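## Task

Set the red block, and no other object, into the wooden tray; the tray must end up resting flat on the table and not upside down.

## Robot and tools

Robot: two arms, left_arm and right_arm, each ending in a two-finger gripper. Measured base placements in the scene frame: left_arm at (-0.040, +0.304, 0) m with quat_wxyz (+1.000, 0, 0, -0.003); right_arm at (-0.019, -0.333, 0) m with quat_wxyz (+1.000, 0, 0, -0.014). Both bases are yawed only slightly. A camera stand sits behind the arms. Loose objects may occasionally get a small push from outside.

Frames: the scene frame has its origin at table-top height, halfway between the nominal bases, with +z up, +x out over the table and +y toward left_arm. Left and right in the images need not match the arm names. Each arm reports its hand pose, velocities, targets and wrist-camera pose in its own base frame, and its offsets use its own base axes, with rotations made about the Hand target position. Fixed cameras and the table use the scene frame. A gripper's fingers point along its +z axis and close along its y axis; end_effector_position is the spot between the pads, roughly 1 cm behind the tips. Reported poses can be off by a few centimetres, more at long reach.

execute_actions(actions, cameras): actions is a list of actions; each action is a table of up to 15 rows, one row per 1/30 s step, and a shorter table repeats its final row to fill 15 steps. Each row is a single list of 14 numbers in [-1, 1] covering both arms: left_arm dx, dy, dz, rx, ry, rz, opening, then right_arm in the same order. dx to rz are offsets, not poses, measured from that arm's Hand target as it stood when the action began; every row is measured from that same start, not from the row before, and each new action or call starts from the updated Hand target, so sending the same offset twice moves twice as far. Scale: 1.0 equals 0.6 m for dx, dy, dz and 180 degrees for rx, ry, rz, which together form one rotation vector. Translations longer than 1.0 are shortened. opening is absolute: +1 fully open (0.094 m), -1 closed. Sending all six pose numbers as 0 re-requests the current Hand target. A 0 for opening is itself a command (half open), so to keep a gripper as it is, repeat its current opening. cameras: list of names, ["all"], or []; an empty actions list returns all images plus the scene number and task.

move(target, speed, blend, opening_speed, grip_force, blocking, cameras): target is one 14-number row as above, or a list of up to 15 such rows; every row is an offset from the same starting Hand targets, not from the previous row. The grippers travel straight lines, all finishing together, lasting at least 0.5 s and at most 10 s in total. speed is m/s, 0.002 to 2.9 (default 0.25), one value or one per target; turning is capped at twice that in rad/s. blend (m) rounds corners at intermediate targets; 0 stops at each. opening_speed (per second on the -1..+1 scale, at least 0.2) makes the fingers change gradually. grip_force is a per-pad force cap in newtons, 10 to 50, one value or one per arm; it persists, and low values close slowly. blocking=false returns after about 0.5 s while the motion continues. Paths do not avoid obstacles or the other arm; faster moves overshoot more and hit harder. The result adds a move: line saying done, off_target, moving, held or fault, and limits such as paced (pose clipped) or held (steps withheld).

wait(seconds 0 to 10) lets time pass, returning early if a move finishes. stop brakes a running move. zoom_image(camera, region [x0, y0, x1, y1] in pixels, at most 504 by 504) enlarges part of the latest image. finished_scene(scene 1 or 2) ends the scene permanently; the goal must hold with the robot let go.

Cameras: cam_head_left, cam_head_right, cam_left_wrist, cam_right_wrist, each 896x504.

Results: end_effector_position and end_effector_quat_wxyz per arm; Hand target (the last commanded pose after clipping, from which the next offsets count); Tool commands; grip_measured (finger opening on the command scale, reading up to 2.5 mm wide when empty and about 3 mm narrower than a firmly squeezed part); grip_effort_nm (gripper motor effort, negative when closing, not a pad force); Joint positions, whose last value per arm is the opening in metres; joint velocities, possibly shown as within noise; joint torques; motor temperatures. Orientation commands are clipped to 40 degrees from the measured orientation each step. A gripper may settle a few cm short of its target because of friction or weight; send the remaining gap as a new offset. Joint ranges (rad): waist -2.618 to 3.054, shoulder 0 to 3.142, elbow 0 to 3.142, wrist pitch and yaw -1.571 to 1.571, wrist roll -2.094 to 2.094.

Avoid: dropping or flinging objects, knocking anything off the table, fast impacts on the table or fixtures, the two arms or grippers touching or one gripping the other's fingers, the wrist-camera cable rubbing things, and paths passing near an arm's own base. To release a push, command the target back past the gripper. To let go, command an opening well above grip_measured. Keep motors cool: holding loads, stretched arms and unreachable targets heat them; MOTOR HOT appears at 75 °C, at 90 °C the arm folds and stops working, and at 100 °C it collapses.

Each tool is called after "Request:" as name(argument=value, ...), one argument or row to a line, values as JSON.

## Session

Request:
execute_actions(
  actions=[],
)

Scene clock: 0.00 s.
left_arm: end_effector_position=(+0.3856, +0.0138, +0.1522) grip_measured=+1.000 grip_effort_nm=n/a end_effector_quat_wxyz=(+0.699, -0.060, +0.712, +0.018) | right_arm: end_effector_position=(+0.3629, -0.0373, +0.1574) grip_measured=+1.000 grip_effort_nm=n/a end_effector_quat_wxyz=(+0.714, +0.077, +0.695, -0.048)
Joint positions: left_arm=[-0.033 1.579 0.237 1.322 -0.143 -0.063 0.094] | right_arm=[-0.036 1.547 0.15 1.42 0.141 0.04 0.094]
Joint velocities: within noise
Joint torques (N m): no reading
Motor temperatures (°C): left_arm=[16 22 19 18 15 16 17] | right_arm=[15 16 23 16 14 15 18]
Heat: left arm: 22 °C; right arm: 23 °C.
Hand target: left_arm +0.3861, +0.0138, +0.1510; +0.697, -0.060, +0.714, +0.018 | right_arm +0.3635, -0.0373, +0.1569; +0.712, +0.076, +0.696, -0.048
Tool commands: left_gripper/opening=+1.0 right_gripper/opening=+1.0

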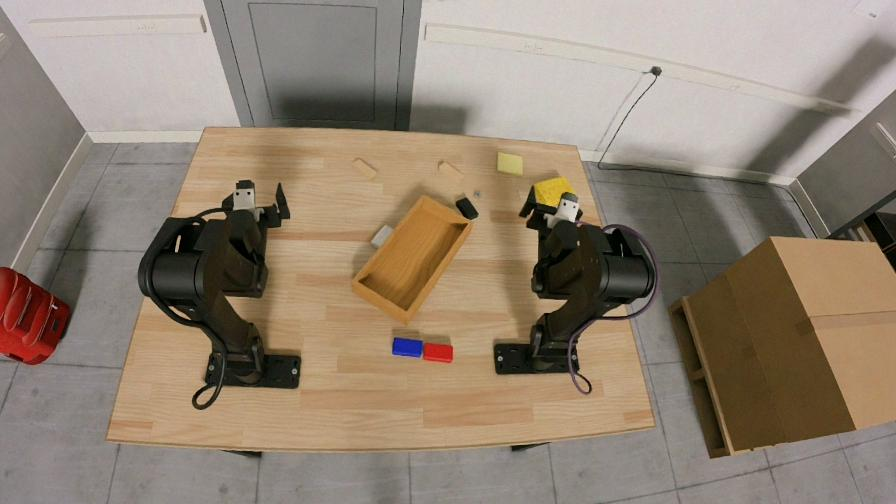

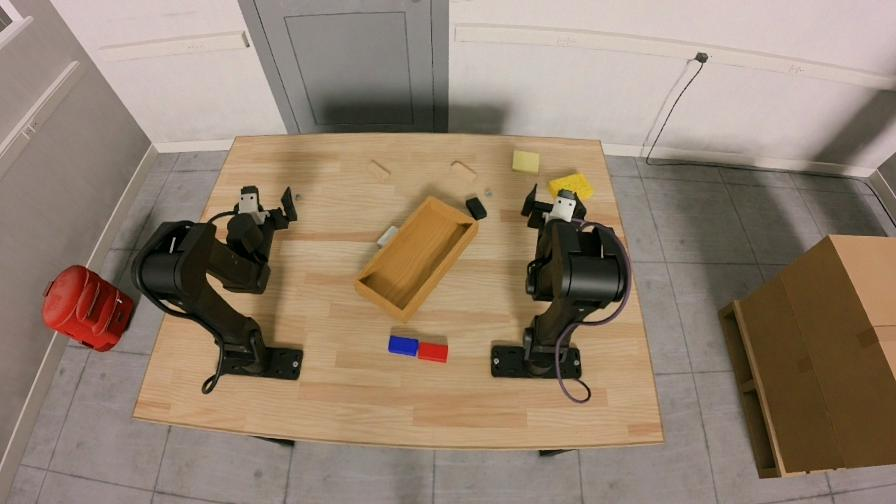

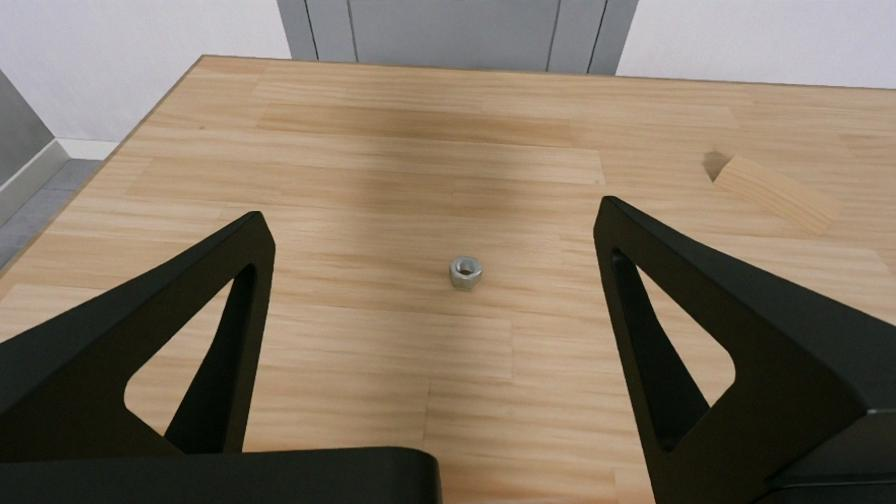

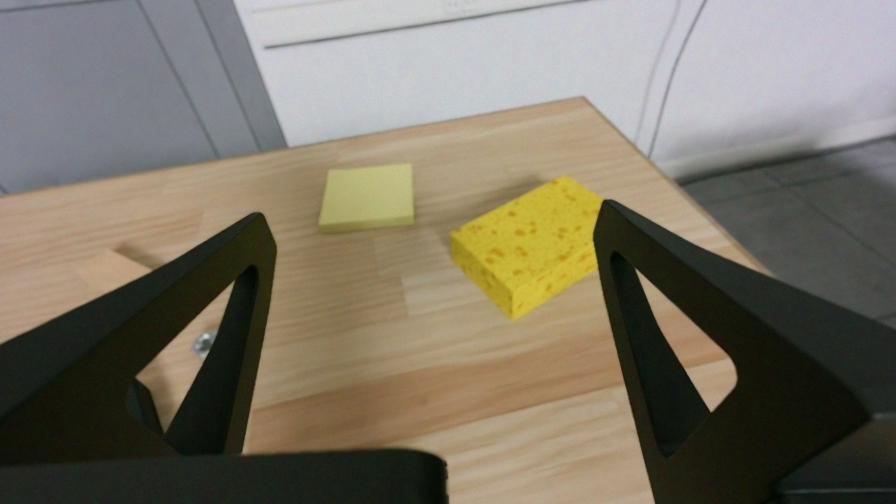

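Request:
zoom_image(
  camera="cam_head_left",
  region=[330, 180, 490, 380],
)

Request:
zoom_image(
  camera="cam_head_right",
  region=[330, 180, 490, 380],
)

Scaled by 2.520 from the camera's 896x504 image, which has a finer 1280x720 frame.

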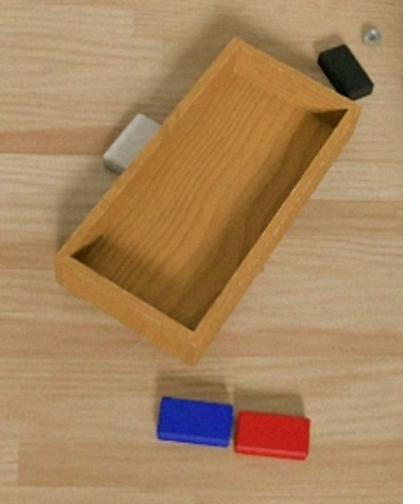

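Scaled by 2.520 from the camera's 896x504 image, which has a finer 1280x720 frame.

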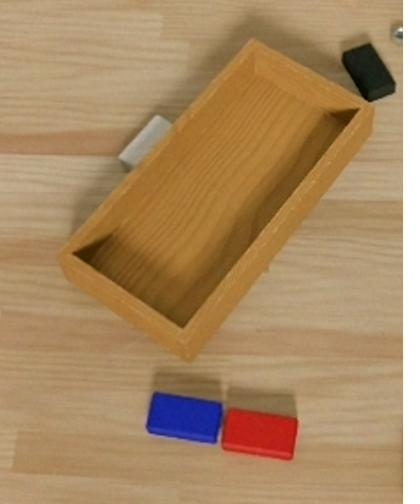

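Request:
move(
  target=[-0.586, -0.708, -0.035, 0.3350, 0.3175, -0.4870, 1.0, 0,0,0,0,0,0,1.0],
  speed=0.45,
  cameras=["cam_head_left", "cam_left_wrist"],
)

Scene clock: 82.70 s.
left_arm: end_effector_position=(+0.0376, -0.4063, +0.1292) grip_measured=+1.000 grip_effort_nm=-0.02 end_effector_quat_wxyz=(+0.094, +0.728, +0.673, -0.092) | right_arm: end_effector_position=(+0.3629, -0.0373, +0.1574) grip_measured=+1.000 grip_effort_nm=0.04 end_effector_quat_wxyz=(+0.714, +0.077, +0.695, -0.048)
Joint positions: left_arm=[-1.465 1.844 1.598 -1.063 0.036 0.18 0.094] | right_arm=[-0.036 1.547 0.15 1.42 0.141 0.04 0.094]
Joint torques (N m): left_arm=[-0.34 -6.91 9.4 0.95 0.19 0.01] | right_arm=[0.02 -3.63 4.36 1.75 0.01 0.01]
Motor temperatures (°C): left_arm=[16 22 21 25 15 15 16] | right_arm=[15 17 23 22 14 15 18]
Heat: left arm: 25 °C; right arm: 23 °C.
Hand target: left_arm +0.0344, -0.4110, +0.1300; +0.088, +0.731, +0.670, -0.096 | right_arm +0.3635, -0.0373, +0.1569; +0.712, +0.076, +0.696, -0.048
Off the commanded pose: left_arm 0.006 m, 1 deg | right_arm 0.001 m, 0 deg.
move: done
Images, in order (width x height): cam_head_left 896x504, cam_left_wrist 896x504.

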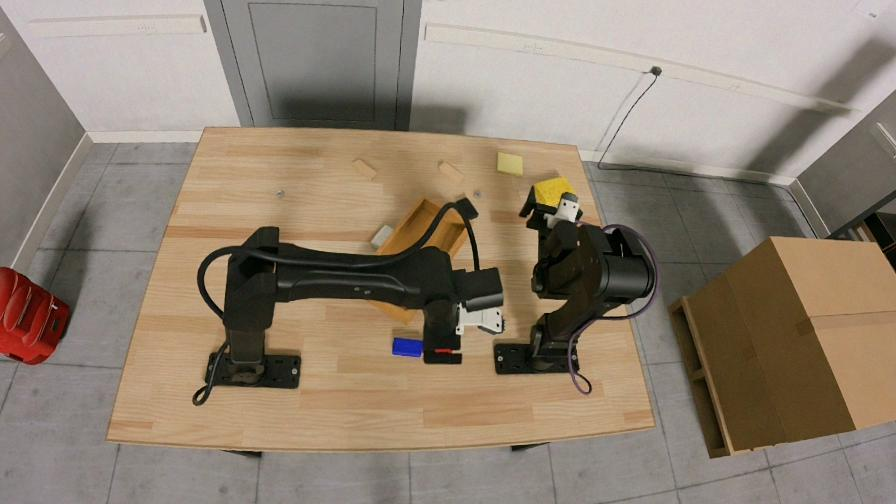

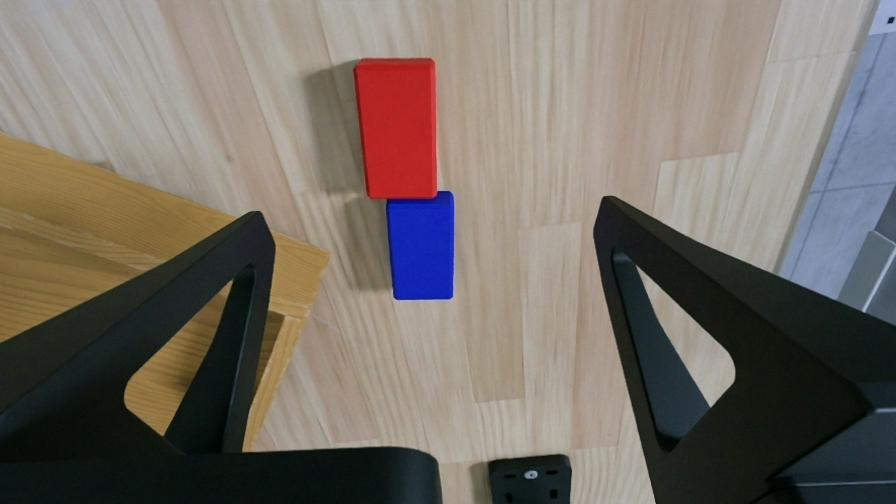

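Request:
move(
  target=[
    [0.0438,0.0202,-0.02,0,0,0,0.4, 0,0,0,0,0,0,1.0],
    [0.0438,0.0202,-0.15,0,0,0,0.4, 0,0,0,0,0,0,1.0],
  ],
  speed=0.2,
  blend=[0.015, 0],
  cameras=["cam_left_wrist"],
)

Scene clock: 159.43 s.
left_arm: end_effector_position=(+0.0642, -0.4005, +0.0474) grip_measured=+0.402 grip_effort_nm=-0.09 end_effector_quat_wxyz=(+0.097, +0.728, +0.672, -0.094) | right_arm: end_effector_position=(+0.3629, -0.0373, +0.1574) grip_measured=+1.000 grip_effort_nm=0.04 end_effector_quat_wxyz=(+0.714, +0.077, +0.695, -0.048)
Joint positions: left_arm=[-1.39 1.883 1.316 -0.738 0.055 0.254 0.066] | right_arm=[-0.036 1.547 0.15 1.42 0.141 0.04 0.094]
Joint torques (N m): left_arm=[-0.1 -7.56 5.7 1.13 0.19 -0.03] | right_arm=[0.01 -3.63 4.34 1.74 0.02 0]
Heat: left arm: 23 °C; right arm: 23 °C.
Hand target: left_arm +0.0607, -0.3988, +0.0400; +0.088, +0.731, +0.670, -0.096 | right_arm +0.3635, -0.0373, +0.1569; +0.712, +0.076, +0.696, -0.048
Off the commanded pose: left_arm 0.008 m, 1 deg | right_arm 0.001 m, 0 deg.
move: done
Images, in order (width x height): cam_left_wrist 896x504.

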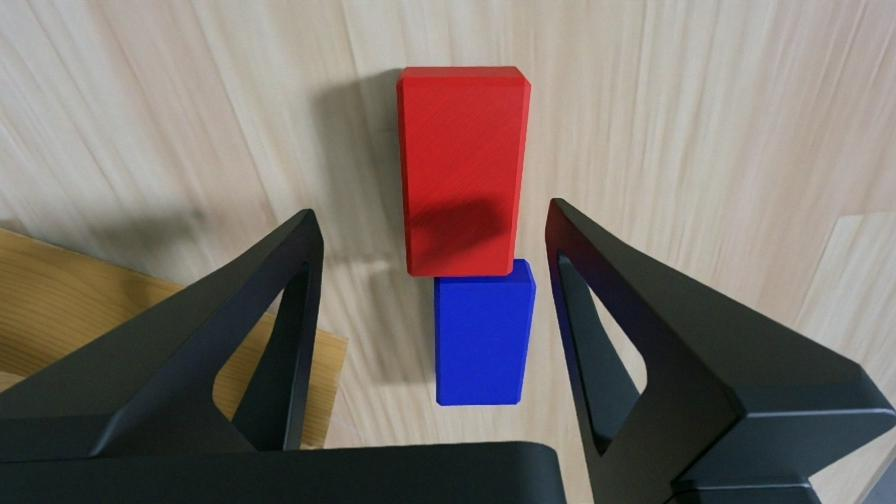

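Request:
move(
  target=[
    [-0.0135,-0.002,-0.012,0,0,0,0.4, 0,0,0,0,0,0,1.0],
    [-0.0135,-0.002,-0.0442,0,0,0,0.4, 0,0,0,0,0,0,1.0],
    [-0.0135,-0.002,-0.0442,0,0,0,-0.5, 0,0,0,0,0,0,1.0],
  ],
  speed=[0.08, 0.08, 0.08],
  blend=[0.004, 0, 0],
  opening_speed=1.0,
  cameras=["cam_head_left", "cam_left_wrist"],
)

Scene clock: 188.40 s.
left_arm: end_effector_position=(+0.0569, -0.4038, +0.0239) grip_measured=-0.259 grip_effort_nm=-1.04 end_effector_quat_wxyz=(+0.100, +0.730, +0.669, -0.098) | right_arm: end_effector_position=(+0.3629, -0.0373, +0.1574) grip_measured=+1.000 grip_effort_nm=0.03 end_effector_quat_wxyz=(+0.714, +0.077, +0.695, -0.048)
Joint positions: left_arm=[-1.409 1.915 1.257 -0.637 0.055 0.241 0.035] | right_arm=[-0.036 1.547 0.15 1.42 0.141 0.04 0.094]
Joint torques (N m): left_arm=[-0.47 -7.42 5.26 1.19 0.13 -0.07] | right_arm=[0.02 -3.63 4.37 1.74 0.01 0.01]
Heat: left arm: 24 °C; right arm: 24 °C.
Hand target: left_arm +0.0525, -0.4000, +0.0135; +0.088, +0.731, +0.670, -0.096 | right_arm +0.3635, -0.0373, +0.1569; +0.712, +0.076, +0.696, -0.048
Off the commanded pose: left_arm 0.012 m, 1 deg | right_arm 0.001 m, 0 deg.
move: off_target (left_arm); target 3's new opening was sent with left_arm's hand 0.012 m and 1 deg from that target
Images, in order (width x height): cam_head_left 896x504, cam_left_wrist 896x504.

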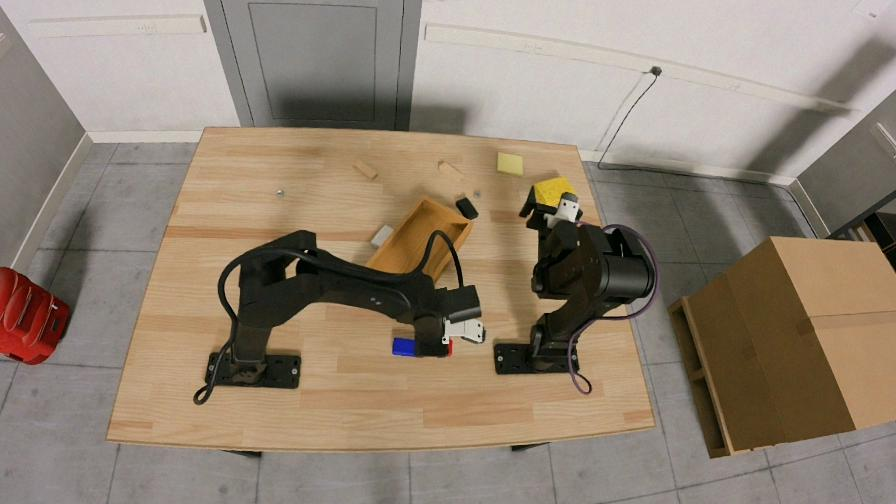

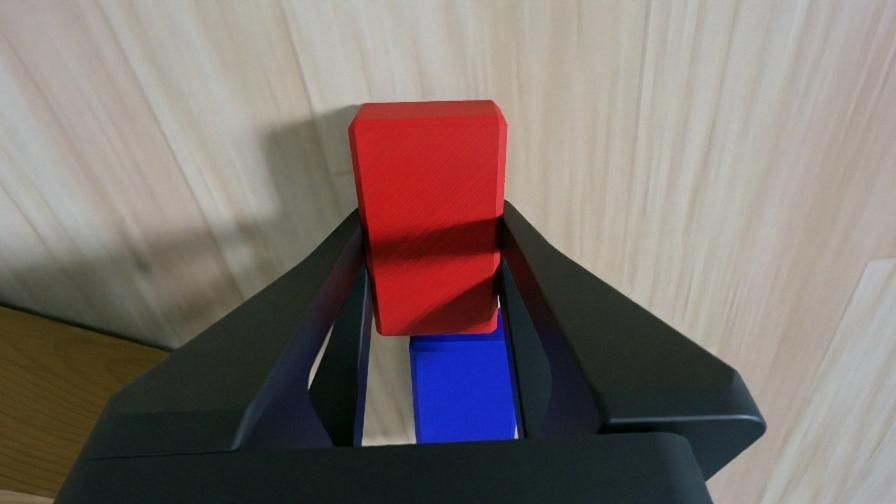

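Request:
move(
  target=[
    [0.0073,-0.0063,0.04,0,0,0,-0.5, 0,0,0,0,0,0,1.0],
    [0.0073,-0.0063,0.14,0,0,0,-0.5, 0,0,0,0,0,0,1.0],
    [0.329,0.102,0.194,0,0,0.339,-0.5, 0,0,0,0,0,0,1.0],
  ],
  speed=[0.08, 0.2, 0.3],
  blend=[0.01, 0.03, 0],
  cameras=["cam_head_left", "cam_head_right", "cam_left_wrist"],
)

Scene clock: 241.83 s.
left_arm: end_effector_position=(+0.2441, -0.3374, +0.1288) grip_measured=-0.259 grip_effort_nm=-1.04 end_effector_quat_wxyz=(+0.120, +0.296, +0.947, -0.046) | right_arm: end_effector_position=(+0.3629, -0.0373, +0.1574) grip_measured=+1.000 grip_effort_nm=0.03 end_effector_quat_wxyz=(+0.714, +0.077, +0.695, -0.048)
Joint positions: left_arm=[-0.981 1.891 1.66 -1.093 -0.078 -0.365 0.035] | right_arm=[-0.036 1.547 0.15 1.42 0.141 0.04 0.094]
Joint torques (N m): left_arm=[0.14 -7.23 9.5 0.85 -0.22 -0.18] | right_arm=[0.02 -3.62 4.36 1.74 0.01 0.01]
Heat: left arm: 26 °C; right arm: 24 °C.
Hand target: left_arm +0.2500, -0.3388, +0.1299; +0.124, +0.290, +0.948, -0.038 | right_arm +0.3635, -0.0373, +0.1569; +0.712, +0.076, +0.696, -0.048
Off the commanded pose: left_arm 0.006 m, 1 deg | right_arm 0.001 m, 0 deg.
move: done
Images, in order (width x height): cam_head_left 896x504, cam_head_right 896x504, cam_left_wrist 896x504.

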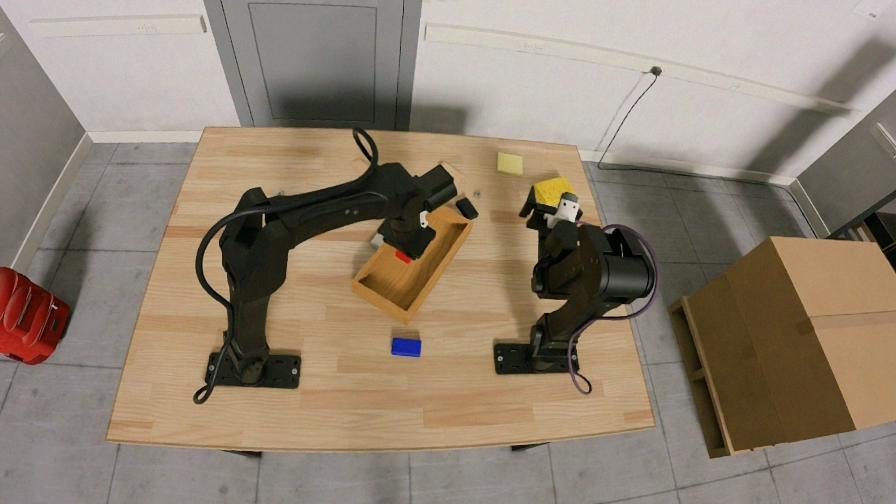

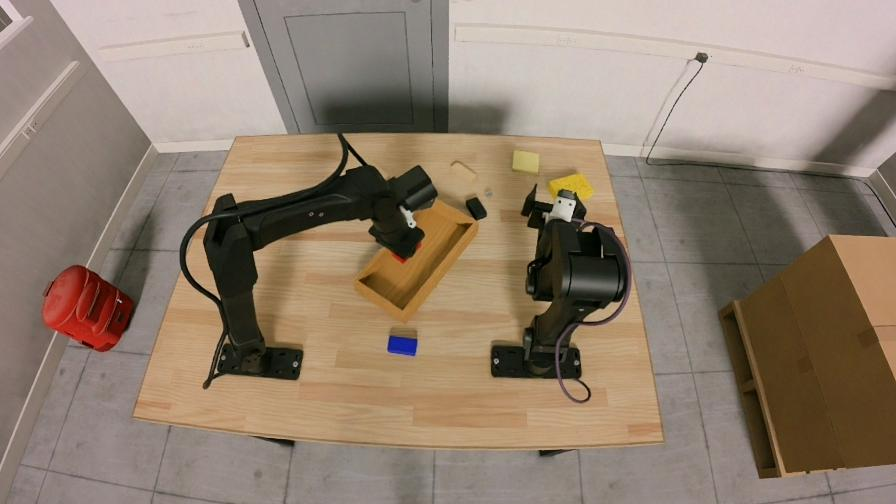

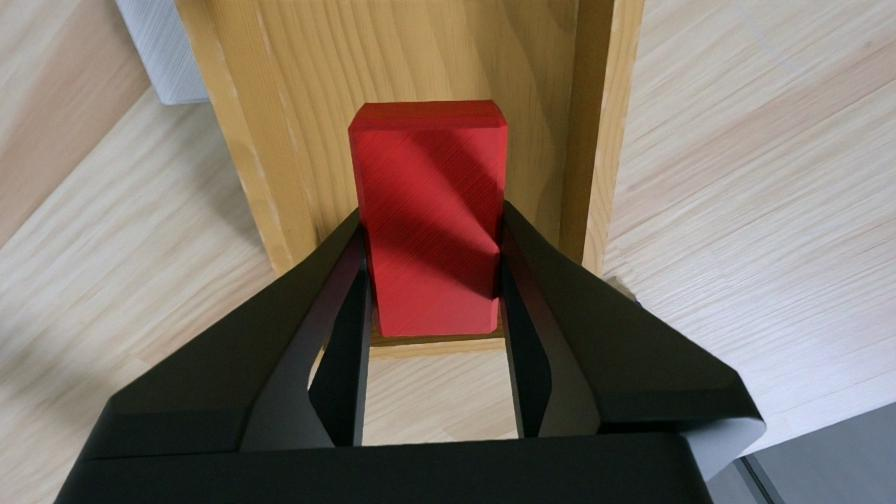

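Request:
move(
  target=[
    [-0.005,0.0113,-0.13,0,0,0.012,-0.5, 0,0,0,0,0,0,1.0],
    [-0.005,0.0113,-0.1815,0,0,0.012,-0.5, 0,0,0,0,0,0,1.0],
    [-0.005,0.0113,-0.1815,0,0,0.012,0.25, 0,0,0,0,0,0,1.0],
  ],
  speed=[0.18, 0.06, 0.06],
  blend=[0.01, 0, 0],
  opening_speed=1.0,
  cameras=["cam_left_wrist"],
)

Scene clock: 270.87 s.
left_arm: end_effector_position=(+0.2479, -0.3395, +0.0355) grip_measured=+0.248 grip_effort_nm=0.08 end_effector_quat_wxyz=(+0.133, +0.275, +0.951, -0.053) | right_arm: end_effector_position=(+0.3629, -0.0373, +0.1574) grip_measured=+1.000 grip_effort_nm=0.04 end_effector_quat_wxyz=(+0.714, +0.077, +0.695, -0.048)
Joint positions: left_arm=[-0.981 1.945 1.347 -0.699 -0.089 -0.404 0.059] | right_arm=[-0.036 1.547 0.15 1.42 0.141 0.04 0.094]
Joint torques (N m): left_arm=[0.03 -7.28 5.07 1.16 -0.27 -0.12] | right_arm=[0.01 -3.62 4.37 1.74 0.01 0.01]
Motor temperatures (°C): left_arm=[16 27 23 20 15 15 18] | right_arm=[14 17 23 25 14 15 18]
Heat: left arm: 27 °C; right arm: 25 °C.
Hand target: left_arm +0.2470, -0.3320, +0.0210; +0.125, +0.272, +0.954, -0.036 | right_arm +0.3635, -0.0373, +0.1569; +0.712, +0.076, +0.696, -0.048
Off the commanded pose: left_arm 0.016 m, 2 deg | right_arm 0.001 m, 0 deg.
move: off_target (left_arm); target 3's new opening was sent with left_arm's hand 0.016 m and 2 deg from that target
Images, in order (width x height): cam_left_wrist 896x504.

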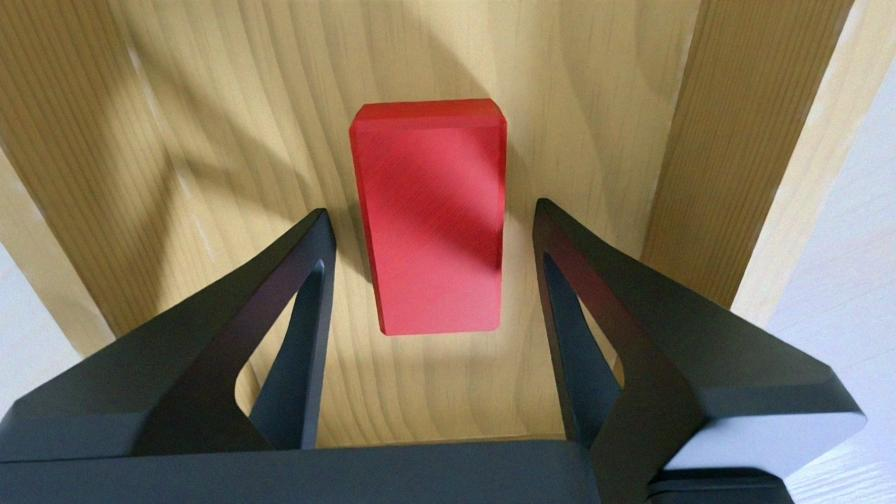

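Request:
move(
  target=[
    [0.0015,-0.0125,0.085,0,0,0,0.25, 0,0,0,0,0,0,1.0],
    [-0.05,0.09,0.23,0,0,0,0.25, 0,0,0,0,0,0,1.0],
  ],
  speed=[0.12, 0.25],
  blend=[0.01, 0],
  cameras=["cam_head_left", "cam_head_right", "cam_left_wrist"],
)

Scene clock: 284.30 s.
left_arm: end_effector_position=(+0.2125, -0.2800, +0.1513) grip_measured=+0.248 grip_effort_nm=0.08 end_effector_quat_wxyz=(+0.116, +0.276, +0.953, -0.038) | right_arm: end_effector_position=(+0.3629, -0.0373, +0.1574) grip_measured=+1.000 grip_effort_nm=0.04 end_effector_quat_wxyz=(+0.714, +0.077, +0.695, -0.048)
Joint positions: left_arm=[-0.97 1.657 1.468 -1.154 -0.089 -0.397 0.059] | right_arm=[-0.036 1.547 0.15 1.42 0.141 0.04 0.094]
Joint torques (N m): left_arm=[0.66 -7.06 8.7 0.83 -0.2 0.04] | right_arm=[0.01 -3.62 4.37 1.74 0.01 0.01]
Heat: left arm: 26 °C; right arm: 25 °C.
Hand target: left_arm +0.2170, -0.2780, +0.1589; +0.125, +0.272, +0.954, -0.036 | right_arm +0.3635, -0.0373, +0.1569; +0.712, +0.076, +0.696, -0.048
Off the commanded pose: left_arm 0.009 m, 1 deg | right_arm 0.001 m, 0 deg.
move: done
Images, in order (width x height): cam_head_left 896x504, cam_head_right 896x504, cam_left_wrist 896x504.

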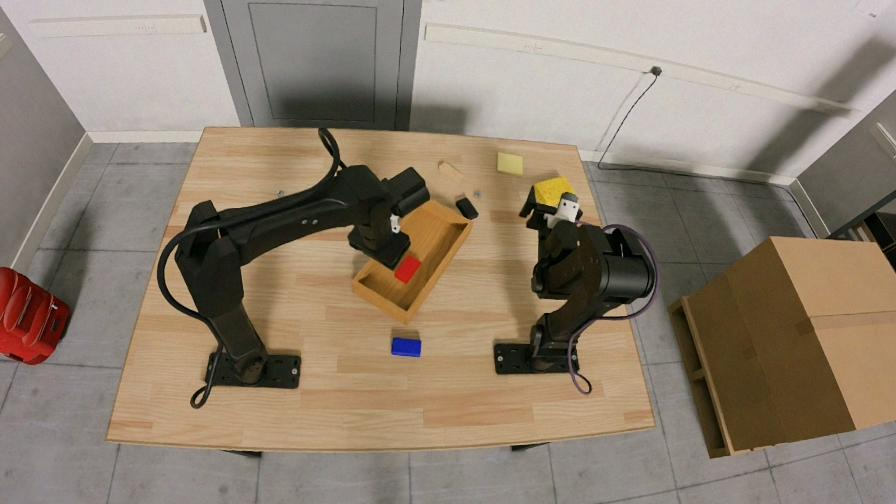

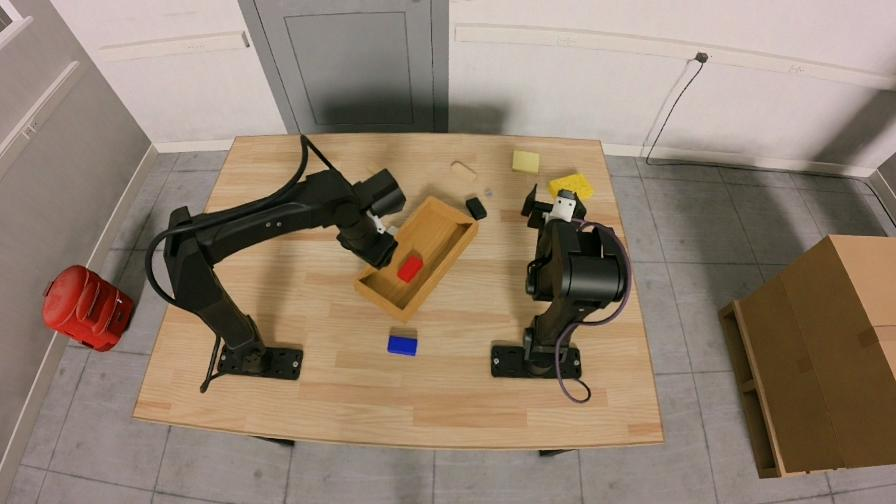

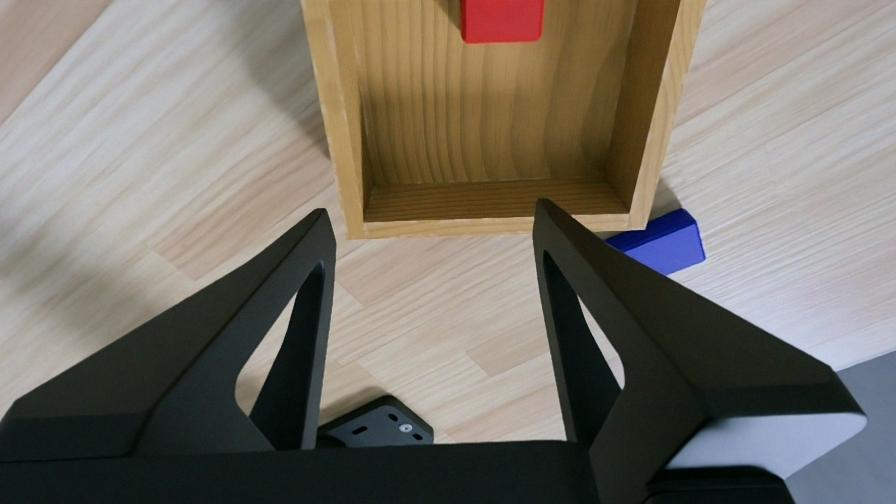

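Request:
finished_scene(
  scene=2,
)

The scene is finished: the task was done.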